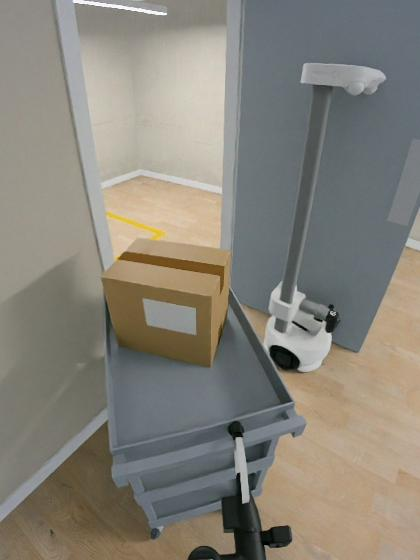

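Request:
{"api": "move", "payload": {
  "blocking": false,
  "r2": {"base":{"translate_m":-0.33,"strafe_m":-0.1},"pace":"slow","contact_limits":{"translate_m":0.3}},
  "cameras": []
}}

Request:
{"api": "wait", "payload": {
  "seconds": 7,
  "cameras": ["r1_head_right_camera","r2_head_camera"]
}}

Scene clock: 895.67 s.
move: r2 moving
r1: as last shown
r1.base_tilt: forward=-1.5 right=+1.3
r1.lidar_m: 5.17 0.27 0.25 - 0.25 0.28 3.62 3.70 0.61 0.62 0.95 3.58
r1.servo_current: wrist_yaw_rad=59(59) wrist_pitch_rad=39(52) wrist_roll_rad=39(59) gripper_m=33(39)
r1.contact_limits: strafe_m 0.7
r1.wrist_depth_mm: - 136 - - 359 222 - / - 137 - - 359 210 - / 110 138 204 - 362 210 161 / 123 138 - - 368 213 161 / 1708 1921 - - 373 213 162 / 1229 1182 193 1182 191 213 162 / 854 750 759 153 336 189 -
r2.base_odometry: x=-0.517 y=-3.655 heading=-2.966
r2.turned_by_wheels: +0.000
r2.turned_by_imu: +0.001
r2.base_tilt: forward=-0.6 right=+0.1
r2.lidar_m: 0.37 0.38 0.98 1.09 1.13 1.12 1.22 1.86 4.80 4.57 3.66 0.44
r2.base_status: translate_m moving; strafe_m moving
r2.joint_positions: lift_m=+0.660 arm_m=+0.000 wrist_yaw_rad=+0.002 wrist_pitch_rad=-0.006 wrist_roll_rad=+1.569 gripper_m=-0.004
r2.joint_status: not commanded
r2.measured_speeds: translate_m=-0.049 strafe_m=-0.014 rotate_rad=+0.001 lift_m=+0.000 arm_m=+0.000 wrist_yaw_rad=+0.010 wrist_pitch_rad=+0.000 wrist_roll_rad=+0.000
r2.motor_effort: lift_m=+15(15) arm_m=-3(4) wheel_0=-7(7) wheel_1=-9(9) wheel_2=+12(13)
r2.servo_current: wrist_yaw_rad=39(52) wrist_pitch_rad=52(52) wrist_roll_rad=39(52) gripper_m=59(65)
r2.contact_limits: translate_m 0.3
r2.hand_pose: x=+0.4595 y=-0.0867 z=+0.8403 quat_wxyz=(+0.708, +0.707, -0.001, +0.003) (m; r2's base frame)
r2.wrist_depth_mm: - - - 205 - 1160 976 / 1537 1160 1138 233 265 265 264 / 1921 - - 250 252 1618 1229 / 1618 - 668 243 245 831 - / - - 504 198 237 820 - / - - 188 177 173 788 - / - - 504 - 223 - -
pictures: none
No camera images: "cameras" was empty.

Scene clock: 899.87 s.
earlier move: r2 done
r1.base_odometry: x=-1.282 y=+1.637 heading=+2.890
r1.turned_by_wheels: +0.000
r1.turned_by_imu: +0.000
r1.base_tilt: forward=-1.6 right=+1.3
r1.lidar_m: 5.15 0.29 0.25 - 0.25 0.26 3.64 3.70 1.00 0.88 1.06 3.59
r1.base_status: not commanded
r1.joint_positions: lift_m=+0.127 arm_m=+0.000 wrist_yaw_rad=+3.092 wrist_pitch_rad=+0.002 wrist_roll_rad=+0.000 gripper_m=+0.056
r1.joint_status: not commanded
r1.measured_speeds: all 0
r1.motor_effort: lift_m=+20(20) arm_m=+5(5) wheel_0=-9(10) wheel_1=+6(6) wheel_2=+0(0)
r1.servo_current: wrist_yaw_rad=52(72) wrist_pitch_rad=39(52) wrist_roll_rad=52(72) gripper_m=39(52)
r1.contact_limits: strafe_m 0.7
r1.hand_pose: x=-0.1129 y=+0.1016 z=+0.3046 quat_wxyz=(+0.025, -0.001, +0.000, +1.000) (m; r1's base frame)
r1.wrist_depth_mm: - 137 - - 359 220 - / - 137 - - 364 210 - / 109 138 203 - 366 210 162 / 123 138 - - 368 212 162 / 1661 1983 - - 370 212 162 / 1182 1205 194 1205 191 213 162 / 854 750 759 153 338 189 -
r2.base_odometry: x=-0.221 y=-3.505 heading=-2.966
r2.turned_by_wheels: +0.000
r2.turned_by_imu: +0.000
r2.base_tilt: forward=-0.7 right=+0.1
r2.lidar_m: 0.31 0.29 1.25 1.19 0.95 0.93 1.03 1.56 4.53 4.83 3.86 0.47
r2.base_status: done
r2.joint_positions: lift_m=+0.660 arm_m=+0.000 wrist_yaw_rad=+0.003 wrist_pitch_rad=-0.006 wrist_roll_rad=+1.569 gripper_m=-0.004
r2.joint_status: not commanded
r2.measured_speeds: all 0
r2.motor_effort: lift_m=+15(15) arm_m=-3(4) wheel_0=-4(11) wheel_1=-4(10) wheel_2=+6(17)
r2.servo_current: wrist_yaw_rad=39(59) wrist_pitch_rad=46(59) wrist_roll_rad=46(65) gripper_m=65(65)
r2.contact_limits: translate_m 0.3
r2.hand_pose: x=+0.4595 y=-0.0866 z=+0.8403 quat_wxyz=(+0.708, +0.707, -0.001, +0.003) (m; r2's base frame)
r2.wrist_depth_mm: - - - 256 - 1366 1229 / - 1537 - 245 307 1281 1182 / - 1808 - 224 297 307 307 / - - - 206 264 1921 1255 / - - - 238 245 1863 - / 1618 - 186 176 172 788 - / - 442 439 - 207 - -
wait: 4.20 of 7 s (r2 has come to rest)
pictures: r1_head_right_camera, r2_head_camera
Images, in order (width x height): r1_head_right_camera 420x672, r2_head_camera 420x560.

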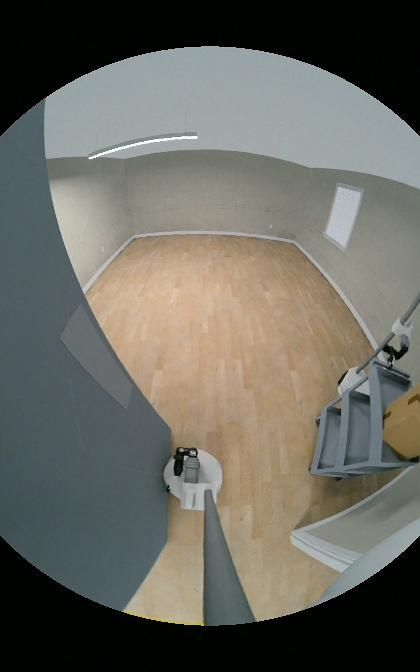

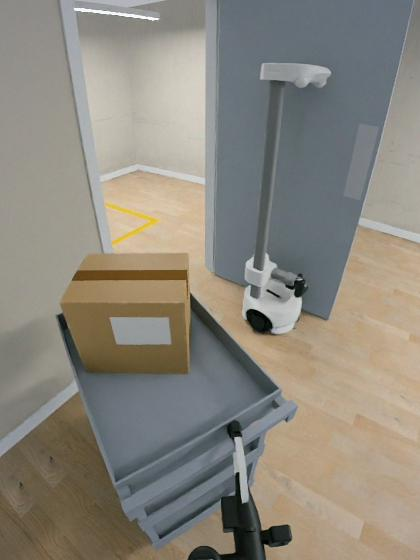

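Request:
{"api": "move", "payload": {
  "blocking": false,
  "r2": {"base":{"translate_m":-0.1,"strafe_m":0.37},"pace":"slow","contact_limits":{"strafe_m":0.3}},
  "cameras": []
}}

Request:
{"api": "wait", "payload": {
  "seconds": 7,
  "cameras": []
}}

Request:
{"api": "move", "payload": {
  "blocking": false,
  "r2": {"base":{"rotate_rad":-0.35},"pace":"slow","contact_limits":{"rotate_rad":0.3}},
  "cameras": []
}}

Request:
{"api": "wait", "payload": {
  "seconds": 4,
  "cameras": ["r1_head_right_camera","r2_head_camera"]
}}

Scene clock: 915.47 s.
move: r2 moving
r1: as last shown
r1.base_tilt: forward=-1.6 right=+1.2
r1.lidar_m: 5.16 0.28 0.25 - 0.25 0.27 3.63 3.70 1.00 0.89 1.03 3.60
r1.servo_current: wrist_yaw_rad=52(59) wrist_pitch_rad=46(46) wrist_roll_rad=46(46) gripper_m=46(46)
r1.contact_limits: strafe_m 0.7
r1.wrist_depth_mm: - 137 - - 359 221 - / - 137 - - 359 211 - / 110 138 204 - 362 211 161 / 123 138 - - 368 212 161 / 1708 1983 - - 370 213 161 / 1205 1205 194 1205 191 213 162 / 866 750 759 153 336 189 -
r2.base_odometry: x=-0.215 y=-3.516 heading=-2.966
r2.turned_by_wheels: +0.000
r2.turned_by_imu: +0.001
r2.base_tilt: forward=-0.7 right=+0.1
r2.lidar_m: 0.30 0.30 1.26 1.18 0.93 0.90 1.01 1.60 4.56 4.84 3.84 0.46
r2.base_status: translate_m moving; strafe_m moving
r2.joint_positions: lift_m=+0.660 arm_m=+0.000 wrist_yaw_rad=+0.000 wrist_pitch_rad=-0.006 wrist_roll_rad=+1.569 gripper_m=-0.004
r2.joint_status: not commanded
r2.measured_speeds: translate_m=-0.013 strafe_m=+0.048 rotate_rad=+0.000 lift_m=+0.000 arm_m=+0.000 wrist_yaw_rad=-0.021 wrist_pitch_rad=+0.000 wrist_roll_rad=+0.000
r2.motor_effort: lift_m=+15(15) arm_m=-3(4) wheel_0=-10(12) wheel_1=+6(7) wheel_2=+5(8)
r2.servo_current: wrist_yaw_rad=52(52) wrist_pitch_rad=46(52) wrist_roll_rad=52(52) gripper_m=59(65)
r2.contact_limits: strafe_m 0.3
r2.hand_pose: x=+0.4593 y=-0.0873 z=+0.8403 quat_wxyz=(+0.708, +0.707, -0.002, +0.002) (m; r2's base frame)
r2.wrist_depth_mm: - - - 257 - 1336 1229 / - 1576 - 246 309 1255 1160 / - 1863 - 225 298 309 309 / - - - 206 267 1921 1255 / - - - 202 245 1863 - / 1576 - 185 175 173 778 - / - 442 436 - 212 - -
pictures: none
No camera images: "cameras" was empty.

Scene clock: 920.03 s.
earlier move: r2 done
r1.base_odometry: x=-1.282 y=+1.637 heading=+2.890
r1.turned_by_wheels: +0.000
r1.turned_by_imu: +0.000
r1.base_tilt: forward=-1.6 right=+1.2
r1.lidar_m: 5.15 0.28 0.25 - 0.25 0.27 3.65 3.69 0.99 0.98 1.49 3.58
r1.base_status: not commanded
r1.joint_positions: lift_m=+0.127 arm_m=+0.000 wrist_yaw_rad=+3.092 wrist_pitch_rad=+0.002 wrist_roll_rad=+0.000 gripper_m=+0.056
r1.joint_status: not commanded
r1.measured_speeds: all 0
r1.motor_effort: lift_m=+20(20) arm_m=+5(5) wheel_0=-9(10) wheel_1=+6(6) wheel_2=+0(0)
r1.servo_current: wrist_yaw_rad=59(72) wrist_pitch_rad=46(52) wrist_roll_rad=52(65) gripper_m=39(46)
r1.contact_limits: strafe_m 0.7
r1.hand_pose: x=-0.1129 y=+0.1016 z=+0.3046 quat_wxyz=(+0.025, -0.001, +0.000, +1.000) (m; r1's base frame)
r1.wrist_depth_mm: - 136 - - 359 221 - / - 137 - - 362 210 - / 110 137 204 - 366 210 161 / 123 138 - - 368 213 161 / 1708 1983 - - 370 213 161 / 1205 1182 193 1182 191 213 162 / 854 750 759 153 338 189 -
r2.base_odometry: x=-0.058 y=-3.852 heading=-2.966
r2.turned_by_wheels: +0.000
r2.turned_by_imu: -0.001
r2.base_tilt: forward=-0.7 right=+0.0
r2.lidar_m: 0.40 0.42 1.02 0.82 0.64 0.62 0.67 1.07 4.75 5.19 4.16 0.45
r2.base_status: done
r2.joint_positions: lift_m=+0.660 arm_m=+0.000 wrist_yaw_rad=-0.007 wrist_pitch_rad=-0.006 wrist_roll_rad=+1.569 gripper_m=-0.004
r2.joint_status: not commanded
r2.measured_speeds: all 0
r2.motor_effort: lift_m=+15(15) arm_m=-4(4) wheel_0=-6(15) wheel_1=+4(8) wheel_2=+4(8)
r2.servo_current: wrist_yaw_rad=46(72) wrist_pitch_rad=52(59) wrist_roll_rad=46(59) gripper_m=65(65)
r2.contact_limits: strafe_m 0.3
r2.hand_pose: x=+0.4587 y=-0.0893 z=+0.8403 quat_wxyz=(+0.708, +0.707, -0.005, +0.000) (m; r2's base frame)
r2.wrist_depth_mm: - 1661 - 182 229 231 230 / - - - 230 229 1537 1098 / - - - 231 230 820 - / - - 508 232 231 820 - / 1537 508 484 214 231 820 - / - - 186 175 171 - - / - - 603 - - - -
wait: 4.57 of 7 s (r2 has come to rest)
pictures: none
No camera images: "cameras" was empty.

Scene clock: 920.53 s.
move: r2 moving
r1: as last shown
r1.base_tilt: forward=-1.6 right=+1.3
r1.lidar_m: 5.14 0.29 0.25 - 0.25 0.27 3.62 3.68 0.99 0.98 1.45 3.59
r1.motor_effort: lift_m=+20(20) arm_m=+5(5) wheel_0=-9(9) wheel_1=+6(6) wheel_2=+0(0)
r1.servo_current: wrist_yaw_rad=46(65) wrist_pitch_rad=39(52) wrist_roll_rad=46(59) gripper_m=46(46)
r1.contact_limits: strafe_m 0.7
r1.wrist_depth_mm: - 137 - - 359 220 - / - 137 - - 359 210 - / 109 137 204 - 366 211 162 / 123 138 - - 370 213 161 / 1708 1983 - - 368 212 162 / 1182 1205 193 1182 191 213 162 / 854 759 759 153 336 189 -
r2.base_odometry: x=-0.058 y=-3.852 heading=-3.090
r2.turned_by_wheels: -0.124
r2.turned_by_imu: -0.120
r2.base_tilt: forward=-0.7 right=+0.0
r2.lidar_m: 0.40 0.39 1.01 0.88 0.65 0.62 0.68 0.92 2.58 4.96 4.25 0.45
r2.base_status: rotate_rad moving
r2.joint_positions: lift_m=+0.660 arm_m=+0.000 wrist_yaw_rad=+0.012 wrist_pitch_rad=-0.006 wrist_roll_rad=+1.569 gripper_m=-0.004
r2.joint_status: not commanded
r2.measured_speeds: translate_m=-0.001 strafe_m=+0.001 rotate_rad=-0.486 lift_m=+0.000 arm_m=+0.000 wrist_yaw_rad=+0.028 wrist_pitch_rad=+0.000 wrist_roll_rad=+0.000
r2.motor_effort: lift_m=+15(15) arm_m=-4(4) wheel_0=+11(14) wheel_1=+9(9) wheel_2=+17(17)
r2.servo_current: wrist_yaw_rad=78(78) wrist_pitch_rad=46(46) wrist_roll_rad=52(59) gripper_m=59(65)
r2.contact_limits: rotate_rad 0.3
r2.hand_pose: x=+0.4603 y=-0.0840 z=+0.8403 quat_wxyz=(+0.708, +0.707, +0.002, +0.006) (m; r2's base frame)
r2.wrist_depth_mm: - 1708 - 185 243 1397 1060 / - - 1863 242 240 266 267 / - - - 239 239 1863 - / - - 569 236 237 820 - / 1576 - 473 235 236 820 - / - 500 187 177 172 - - / - - 554 - 230 - -
pictures: none
No camera images: "cameras" was empty.

Scene clock: 921.50 s.
earlier move: r2 done
r1.base_odometry: x=-1.282 y=+1.637 heading=+2.890
r1.turned_by_wheels: +0.000
r1.turned_by_imu: +0.000
r1.base_tilt: forward=-1.6 right=+1.3
r1.lidar_m: 5.17 0.31 0.25 - 0.25 0.26 3.63 3.69 1.00 0.99 1.28 3.58
r1.base_status: not commanded
r1.joint_positions: lift_m=+0.127 arm_m=+0.000 wrist_yaw_rad=+3.092 wrist_pitch_rad=+0.002 wrist_roll_rad=+0.000 gripper_m=+0.056
r1.joint_status: not commanded
r1.measured_speeds: all 0
r1.motor_effort: lift_m=+20(20) arm_m=+5(5) wheel_0=-9(10) wheel_1=+6(6) wheel_2=+0(0)
r1.servo_current: wrist_yaw_rad=39(65) wrist_pitch_rad=39(52) wrist_roll_rad=46(72) gripper_m=46(46)
r1.contact_limits: strafe_m 0.7
r1.hand_pose: x=-0.1129 y=+0.1016 z=+0.3046 quat_wxyz=(+0.025, -0.001, +0.000, +1.000) (m; r1's base frame)
r1.wrist_depth_mm: - 137 - - 359 220 - / - 137 - - 364 210 - / 110 138 204 - 364 211 160 / 123 138 - - 370 213 162 / 1756 1921 - - 373 213 162 / 1182 1229 193 1182 191 213 162 / 866 750 741 153 338 189 -
r2.base_odometry: x=-0.058 y=-3.852 heading=+2.968
r2.turned_by_wheels: -0.226
r2.turned_by_imu: -0.219
r2.base_tilt: forward=-0.7 right=+0.1
r2.lidar_m: 0.29 0.28 1.03 1.03 0.72 0.63 0.64 0.75 1.41 4.79 4.66 0.49
r2.base_status: done
r2.joint_positions: lift_m=+0.660 arm_m=+0.000 wrist_yaw_rad=-0.002 wrist_pitch_rad=-0.006 wrist_roll_rad=+1.569 gripper_m=-0.004
r2.joint_status: not commanded
r2.measured_speeds: all 0
r2.motor_effort: lift_m=+15(15) arm_m=-4(4) wheel_0=+3(14) wheel_1=+5(9) wheel_2=+0(18)
r2.servo_current: wrist_yaw_rad=46(85) wrist_pitch_rad=46(59) wrist_roll_rad=46(59) gripper_m=59(65)
r2.contact_limits: rotate_rad 0.3
r2.hand_pose: x=+0.4591 y=-0.0879 z=+0.8403 quat_wxyz=(+0.708, +0.707, -0.003, +0.002) (m; r2's base frame)
r2.wrist_depth_mm: - - - - - 1808 1229 / - - - 256 - 1708 1229 / - - - 285 304 310 306 / - - - 211 267 1661 1336 / - - - 202 246 1921 - / - - 184 176 171 778 - / 1618 - 427 - 210 - -
wait: 0.97 of 4 s (r2 has come to rest)
pictures: r1_head_right_camera, r2_head_camera
Images, in order (width x height): r1_head_right_camera 420x672, r2_head_camera 420x560.

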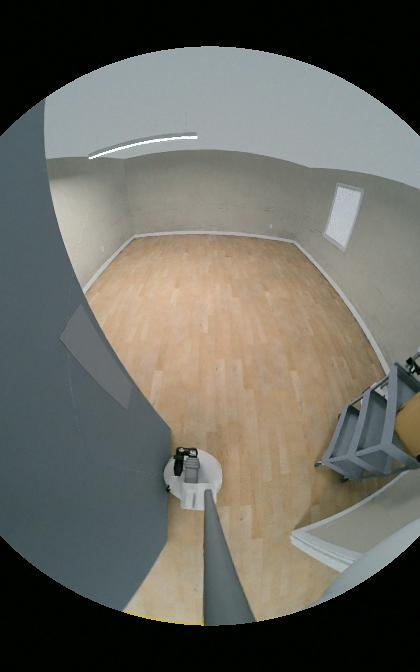

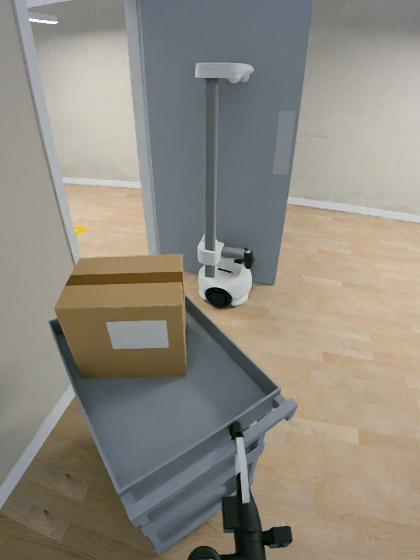

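Request:
{"api": "move", "payload": {
  "blocking": false,
  "r2": {"base":{"translate_m":-0.1,"strafe_m":0.37},"pace":"slow","contact_limits":{"strafe_m":0.3}},
  "cameras": []
}}

Request:
{"api": "wait", "payload": {
  "seconds": 7,
  "cameras": []
}}

Request:
{"api": "move", "payload": {
  "blocking": false,
  "r2": {"base":{"rotate_rad":-0.3},"pace":"slow","contact_limits":{"rotate_rad":0.3}},
  "cameras": []
}}

Request:
{"api": "wait", "payload": {
  "seconds": 4,
  "cameras": ["r1_head_right_camera","r2_head_camera"]
}}

Scene clock: 928.97 s.
move: r2 moving
r1: as last shown
r1.lidar_m: 5.18 0.29 0.25 - 0.25 0.27 3.63 3.70 0.99 1.02 1.33 3.57
r1.servo_current: wrist_yaw_rad=46(65) wrist_pitch_rad=46(46) wrist_roll_rad=46(52) gripper_m=39(46)
r1.contact_limits: strafe_m 0.7
r1.wrist_depth_mm: - 137 - - 359 220 - / - 137 - - 364 210 - / 109 137 204 - 366 210 161 / 123 138 - - 368 213 161 / 1756 1983 - - 368 213 161 / 1205 1205 195 1182 190 213 162 / 842 741 750 153 336 189 -
r2.base_odometry: x=-0.057 y=-3.864 heading=+2.968
r2.turned_by_wheels: +0.000
r2.turned_by_imu: +0.000
r2.base_tilt: forward=-0.7 right=+0.1
r2.lidar_m: 0.29 0.28 1.00 1.02 0.73 0.60 0.61 0.75 1.42 4.81 4.68 0.45
r2.base_status: translate_m moving; strafe_m moving
r2.joint_positions: lift_m=+0.660 arm_m=+0.000 wrist_yaw_rad=-0.002 wrist_pitch_rad=-0.006 wrist_roll_rad=+1.569 gripper_m=-0.004
r2.joint_status: not commanded
r2.measured_speeds: translate_m=-0.013 strafe_m=+0.048 rotate_rad=+0.001 lift_m=+0.000 arm_m=+0.000 wrist_yaw_rad=+0.000 wrist_pitch_rad=+0.000 wrist_roll_rad=+0.000
r2.motor_effort: lift_m=+15(15) arm_m=-4(4) wheel_0=-12(12) wheel_1=+6(8) wheel_2=+7(8)
r2.servo_current: wrist_yaw_rad=52(59) wrist_pitch_rad=52(52) wrist_roll_rad=46(59) gripper_m=59(65)
r2.contact_limits: strafe_m 0.3
r2.hand_pose: x=+0.4591 y=-0.0879 z=+0.8403 quat_wxyz=(+0.708, +0.707, -0.003, +0.002) (m; r2's base frame)
r2.wrist_depth_mm: - - - - - 1808 1205 / - - - 255 - 1661 1229 / - - - 229 307 309 307 / - - - 208 268 1661 1229 / - - - 193 246 1921 - / - - 188 175 171 778 - / 1618 - 430 - 209 - -
pictures: none
No camera images: "cameras" was empty.

Scene clock: 933.53 s.
earlier move: r2 done
r1.base_odometry: x=-1.282 y=+1.637 heading=+2.890
r1.turned_by_wheels: +0.000
r1.turned_by_imu: +0.000
r1.base_tilt: forward=-1.6 right=+1.3
r1.lidar_m: 5.16 0.29 0.25 - 0.25 0.27 3.64 3.70 1.00 1.08 2.69 3.58
r1.base_status: not commanded
r1.joint_positions: lift_m=+0.127 arm_m=+0.000 wrist_yaw_rad=+3.092 wrist_pitch_rad=+0.002 wrist_roll_rad=+0.000 gripper_m=+0.056
r1.joint_status: not commanded
r1.measured_speeds: all 0
r1.motor_effort: lift_m=+20(20) arm_m=+5(5) wheel_0=-9(10) wheel_1=+6(6) wheel_2=+0(0)
r1.servo_current: wrist_yaw_rad=39(72) wrist_pitch_rad=33(46) wrist_roll_rad=52(72) gripper_m=46(46)
r1.contact_limits: strafe_m 0.7
r1.hand_pose: x=-0.1129 y=+0.1016 z=+0.3046 quat_wxyz=(+0.025, -0.001, +0.000, +1.000) (m; r1's base frame)
r1.wrist_depth_mm: - 136 - - 359 221 - / - 137 - - 362 210 - / 110 138 204 - 364 211 161 / 123 138 - - 370 213 162 / 1708 1983 - - 370 213 162 / 1160 1182 194 1182 191 212 162 / 854 750 768 153 338 189 -
r2.base_odometry: x=-0.024 y=-4.233 heading=+2.968
r2.turned_by_wheels: +0.000
r2.turned_by_imu: -0.001
r2.base_tilt: forward=-0.7 right=+0.1
r2.lidar_m: 0.40 0.41 0.69 0.69 0.48 0.42 0.42 0.53 0.93 5.10 4.90 0.44
r2.base_status: done
r2.joint_positions: lift_m=+0.660 arm_m=+0.000 wrist_yaw_rad=-0.008 wrist_pitch_rad=-0.006 wrist_roll_rad=+1.569 gripper_m=-0.004
r2.joint_status: not commanded
r2.measured_speeds: all 0
r2.motor_effort: lift_m=+15(15) arm_m=-4(4) wheel_0=-5(15) wheel_1=+5(8) wheel_2=+3(8)
r2.servo_current: wrist_yaw_rad=59(72) wrist_pitch_rad=52(52) wrist_roll_rad=52(59) gripper_m=59(65)
r2.contact_limits: strafe_m 0.3
r2.hand_pose: x=+0.4586 y=-0.0896 z=+0.8403 quat_wxyz=(+0.708, +0.707, -0.005, +0.000) (m; r2's base frame)
r2.wrist_depth_mm: - - - 183 232 237 235 / - - - 233 233 1618 1160 / - - 1863 233 232 820 - / - - 525 234 233 820 - / 1756 1983 477 215 232 820 - / - - 186 175 171 820 - / - - 585 - - - -
wait: 4.57 of 7 s (r2 has come to rest)
pictures: none
No camera images: "cameras" was empty.

Scene clock: 934.03 s.
move: r2 moving
r1: as last shown
r1.lidar_m: 5.16 0.28 0.25 - 0.25 0.25 3.65 3.69 1.00 1.07 2.72 3.60
r1.motor_effort: lift_m=+20(20) arm_m=+5(5) wheel_0=-9(9) wheel_1=+6(6) wheel_2=+0(0)
r1.servo_current: wrist_yaw_rad=46(59) wrist_pitch_rad=46(52) wrist_roll_rad=33(59) gripper_m=39(52)
r1.contact_limits: strafe_m 0.7
r1.wrist_depth_mm: - 136 - - 362 221 - / - 138 - - 364 210 - / 110 137 204 - 366 211 161 / 123 138 - - 368 213 161 / 1756 - - - 370 213 162 / 1205 1205 193 1182 190 213 162 / 854 750 750 153 336 189 -
r2.base_odometry: x=-0.024 y=-4.233 heading=+2.844
r2.turned_by_wheels: -0.124
r2.turned_by_imu: -0.120
r2.base_tilt: forward=-0.7 right=+0.0
r2.lidar_m: 0.38 0.39 0.72 0.71 0.52 0.40 0.40 0.48 0.79 5.10 5.29 0.44
r2.base_status: rotate_rad moving
r2.joint_positions: lift_m=+0.660 arm_m=+0.000 wrist_yaw_rad=+0.012 wrist_pitch_rad=-0.006 wrist_roll_rad=+1.569 gripper_m=-0.004
r2.joint_status: not commanded
r2.measured_speeds: translate_m=+0.000 strafe_m=+0.000 rotate_rad=-0.487 lift_m=+0.000 arm_m=+0.000 wrist_yaw_rad=+0.031 wrist_pitch_rad=+0.000 wrist_roll_rad=+0.000
r2.motor_effort: lift_m=+15(15) arm_m=-4(4) wheel_0=+10(13) wheel_1=+8(8) wheel_2=+16(16)
r2.servo_current: wrist_yaw_rad=78(78) wrist_pitch_rad=46(52) wrist_roll_rad=46(52) gripper_m=59(59)
r2.contact_limits: rotate_rad 0.3
r2.hand_pose: x=+0.4603 y=-0.0840 z=+0.8403 quat_wxyz=(+0.708, +0.707, +0.002, +0.006) (m; r2's base frame)
r2.wrist_depth_mm: - - - 187 250 1618 1160 / - - - 241 243 265 263 / - - - 240 241 1661 539 / - - 585 238 238 820 - / - 1921 473 211 235 820 - / 1661 - 187 177 172 820 - / - - 544 - 229 - -
pictures: none
No camera images: "cameras" was empty.

Scene clock: 934.93 s.
earlier move: r2 done
r1.base_odometry: x=-1.282 y=+1.637 heading=+2.890
r1.turned_by_wheels: +0.000
r1.turned_by_imu: +0.000
r1.base_tilt: forward=-1.6 right=+1.3
r1.lidar_m: 5.16 0.28 0.25 - 0.25 0.26 3.62 3.68 1.01 1.13 2.72 3.63
r1.base_status: not commanded
r1.joint_positions: lift_m=+0.127 arm_m=+0.000 wrist_yaw_rad=+3.092 wrist_pitch_rad=+0.002 wrist_roll_rad=+0.000 gripper_m=+0.056
r1.joint_status: not commanded
r1.measured_speeds: all 0
r1.motor_effort: lift_m=+20(20) arm_m=+5(5) wheel_0=-10(10) wheel_1=+6(6) wheel_2=+0(0)
r1.servo_current: wrist_yaw_rad=65(65) wrist_pitch_rad=39(52) wrist_roll_rad=46(72) gripper_m=39(52)
r1.contact_limits: strafe_m 0.7
r1.hand_pose: x=-0.1129 y=+0.1016 z=+0.3046 quat_wxyz=(+0.025, -0.001, +0.000, +1.000) (m; r1's base frame)
r1.wrist_depth_mm: - 136 - - 362 221 - / - 137 - - 362 211 - / 109 138 204 - 364 210 161 / 123 138 - - 370 213 161 / 1708 1983 - - 370 213 162 / 1205 1182 193 1205 191 213 162 / 831 750 759 154 338 189 -
r2.base_odometry: x=-0.023 y=-4.233 heading=+2.669
r2.turned_by_wheels: -0.175
r2.turned_by_imu: -0.170
r2.base_tilt: forward=-0.7 right=+0.0
r2.lidar_m: 0.31 0.29 0.73 0.70 0.60 0.42 0.42 0.46 0.61 1.78 5.31 0.48
r2.base_status: done
r2.joint_positions: lift_m=+0.660 arm_m=+0.000 wrist_yaw_rad=+0.001 wrist_pitch_rad=-0.006 wrist_roll_rad=+1.569 gripper_m=-0.004
r2.joint_status: not commanded
r2.measured_speeds: all 0
r2.motor_effort: lift_m=+15(15) arm_m=-4(4) wheel_0=+5(13) wheel_1=+5(8) wheel_2=+1(18)
r2.servo_current: wrist_yaw_rad=52(85) wrist_pitch_rad=39(52) wrist_roll_rad=52(52) gripper_m=52(65)
r2.contact_limits: rotate_rad 0.3
r2.hand_pose: x=+0.4594 y=-0.0871 z=+0.8403 quat_wxyz=(+0.708, +0.707, -0.002, +0.003) (m; r2's base frame)
r2.wrist_depth_mm: - - - - - 1808 1205 / - - - 245 - 1708 1205 / - - - 278 296 309 307 / - - - 205 268 1756 1255 / - - - 238 244 1756 - / - - 186 176 170 778 - / - 1808 439 - 213 - -
wait: 0.90 of 4 s (r2 has come to rest)
pictures: r1_head_right_camera, r2_head_camera
Images, in order (width x height): r1_head_right_camera 420x672, r2_head_camera 420x560.

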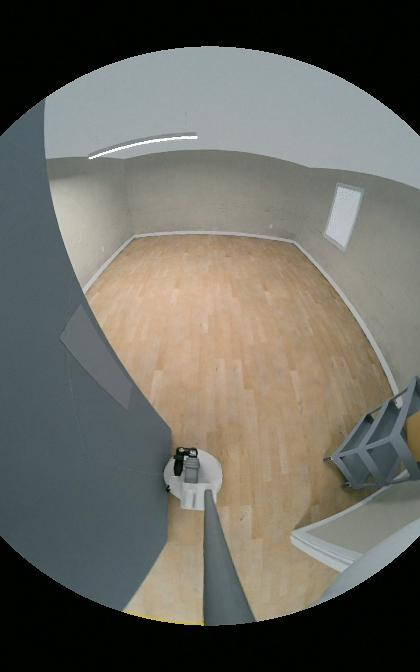

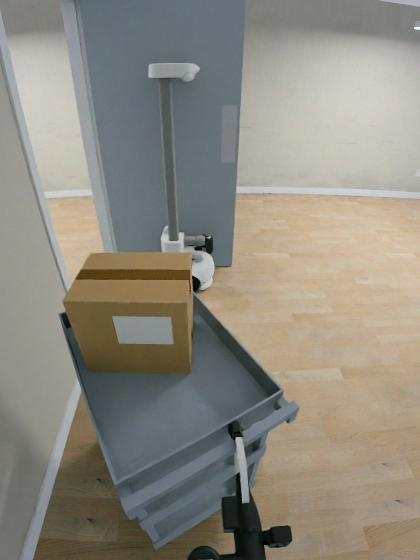

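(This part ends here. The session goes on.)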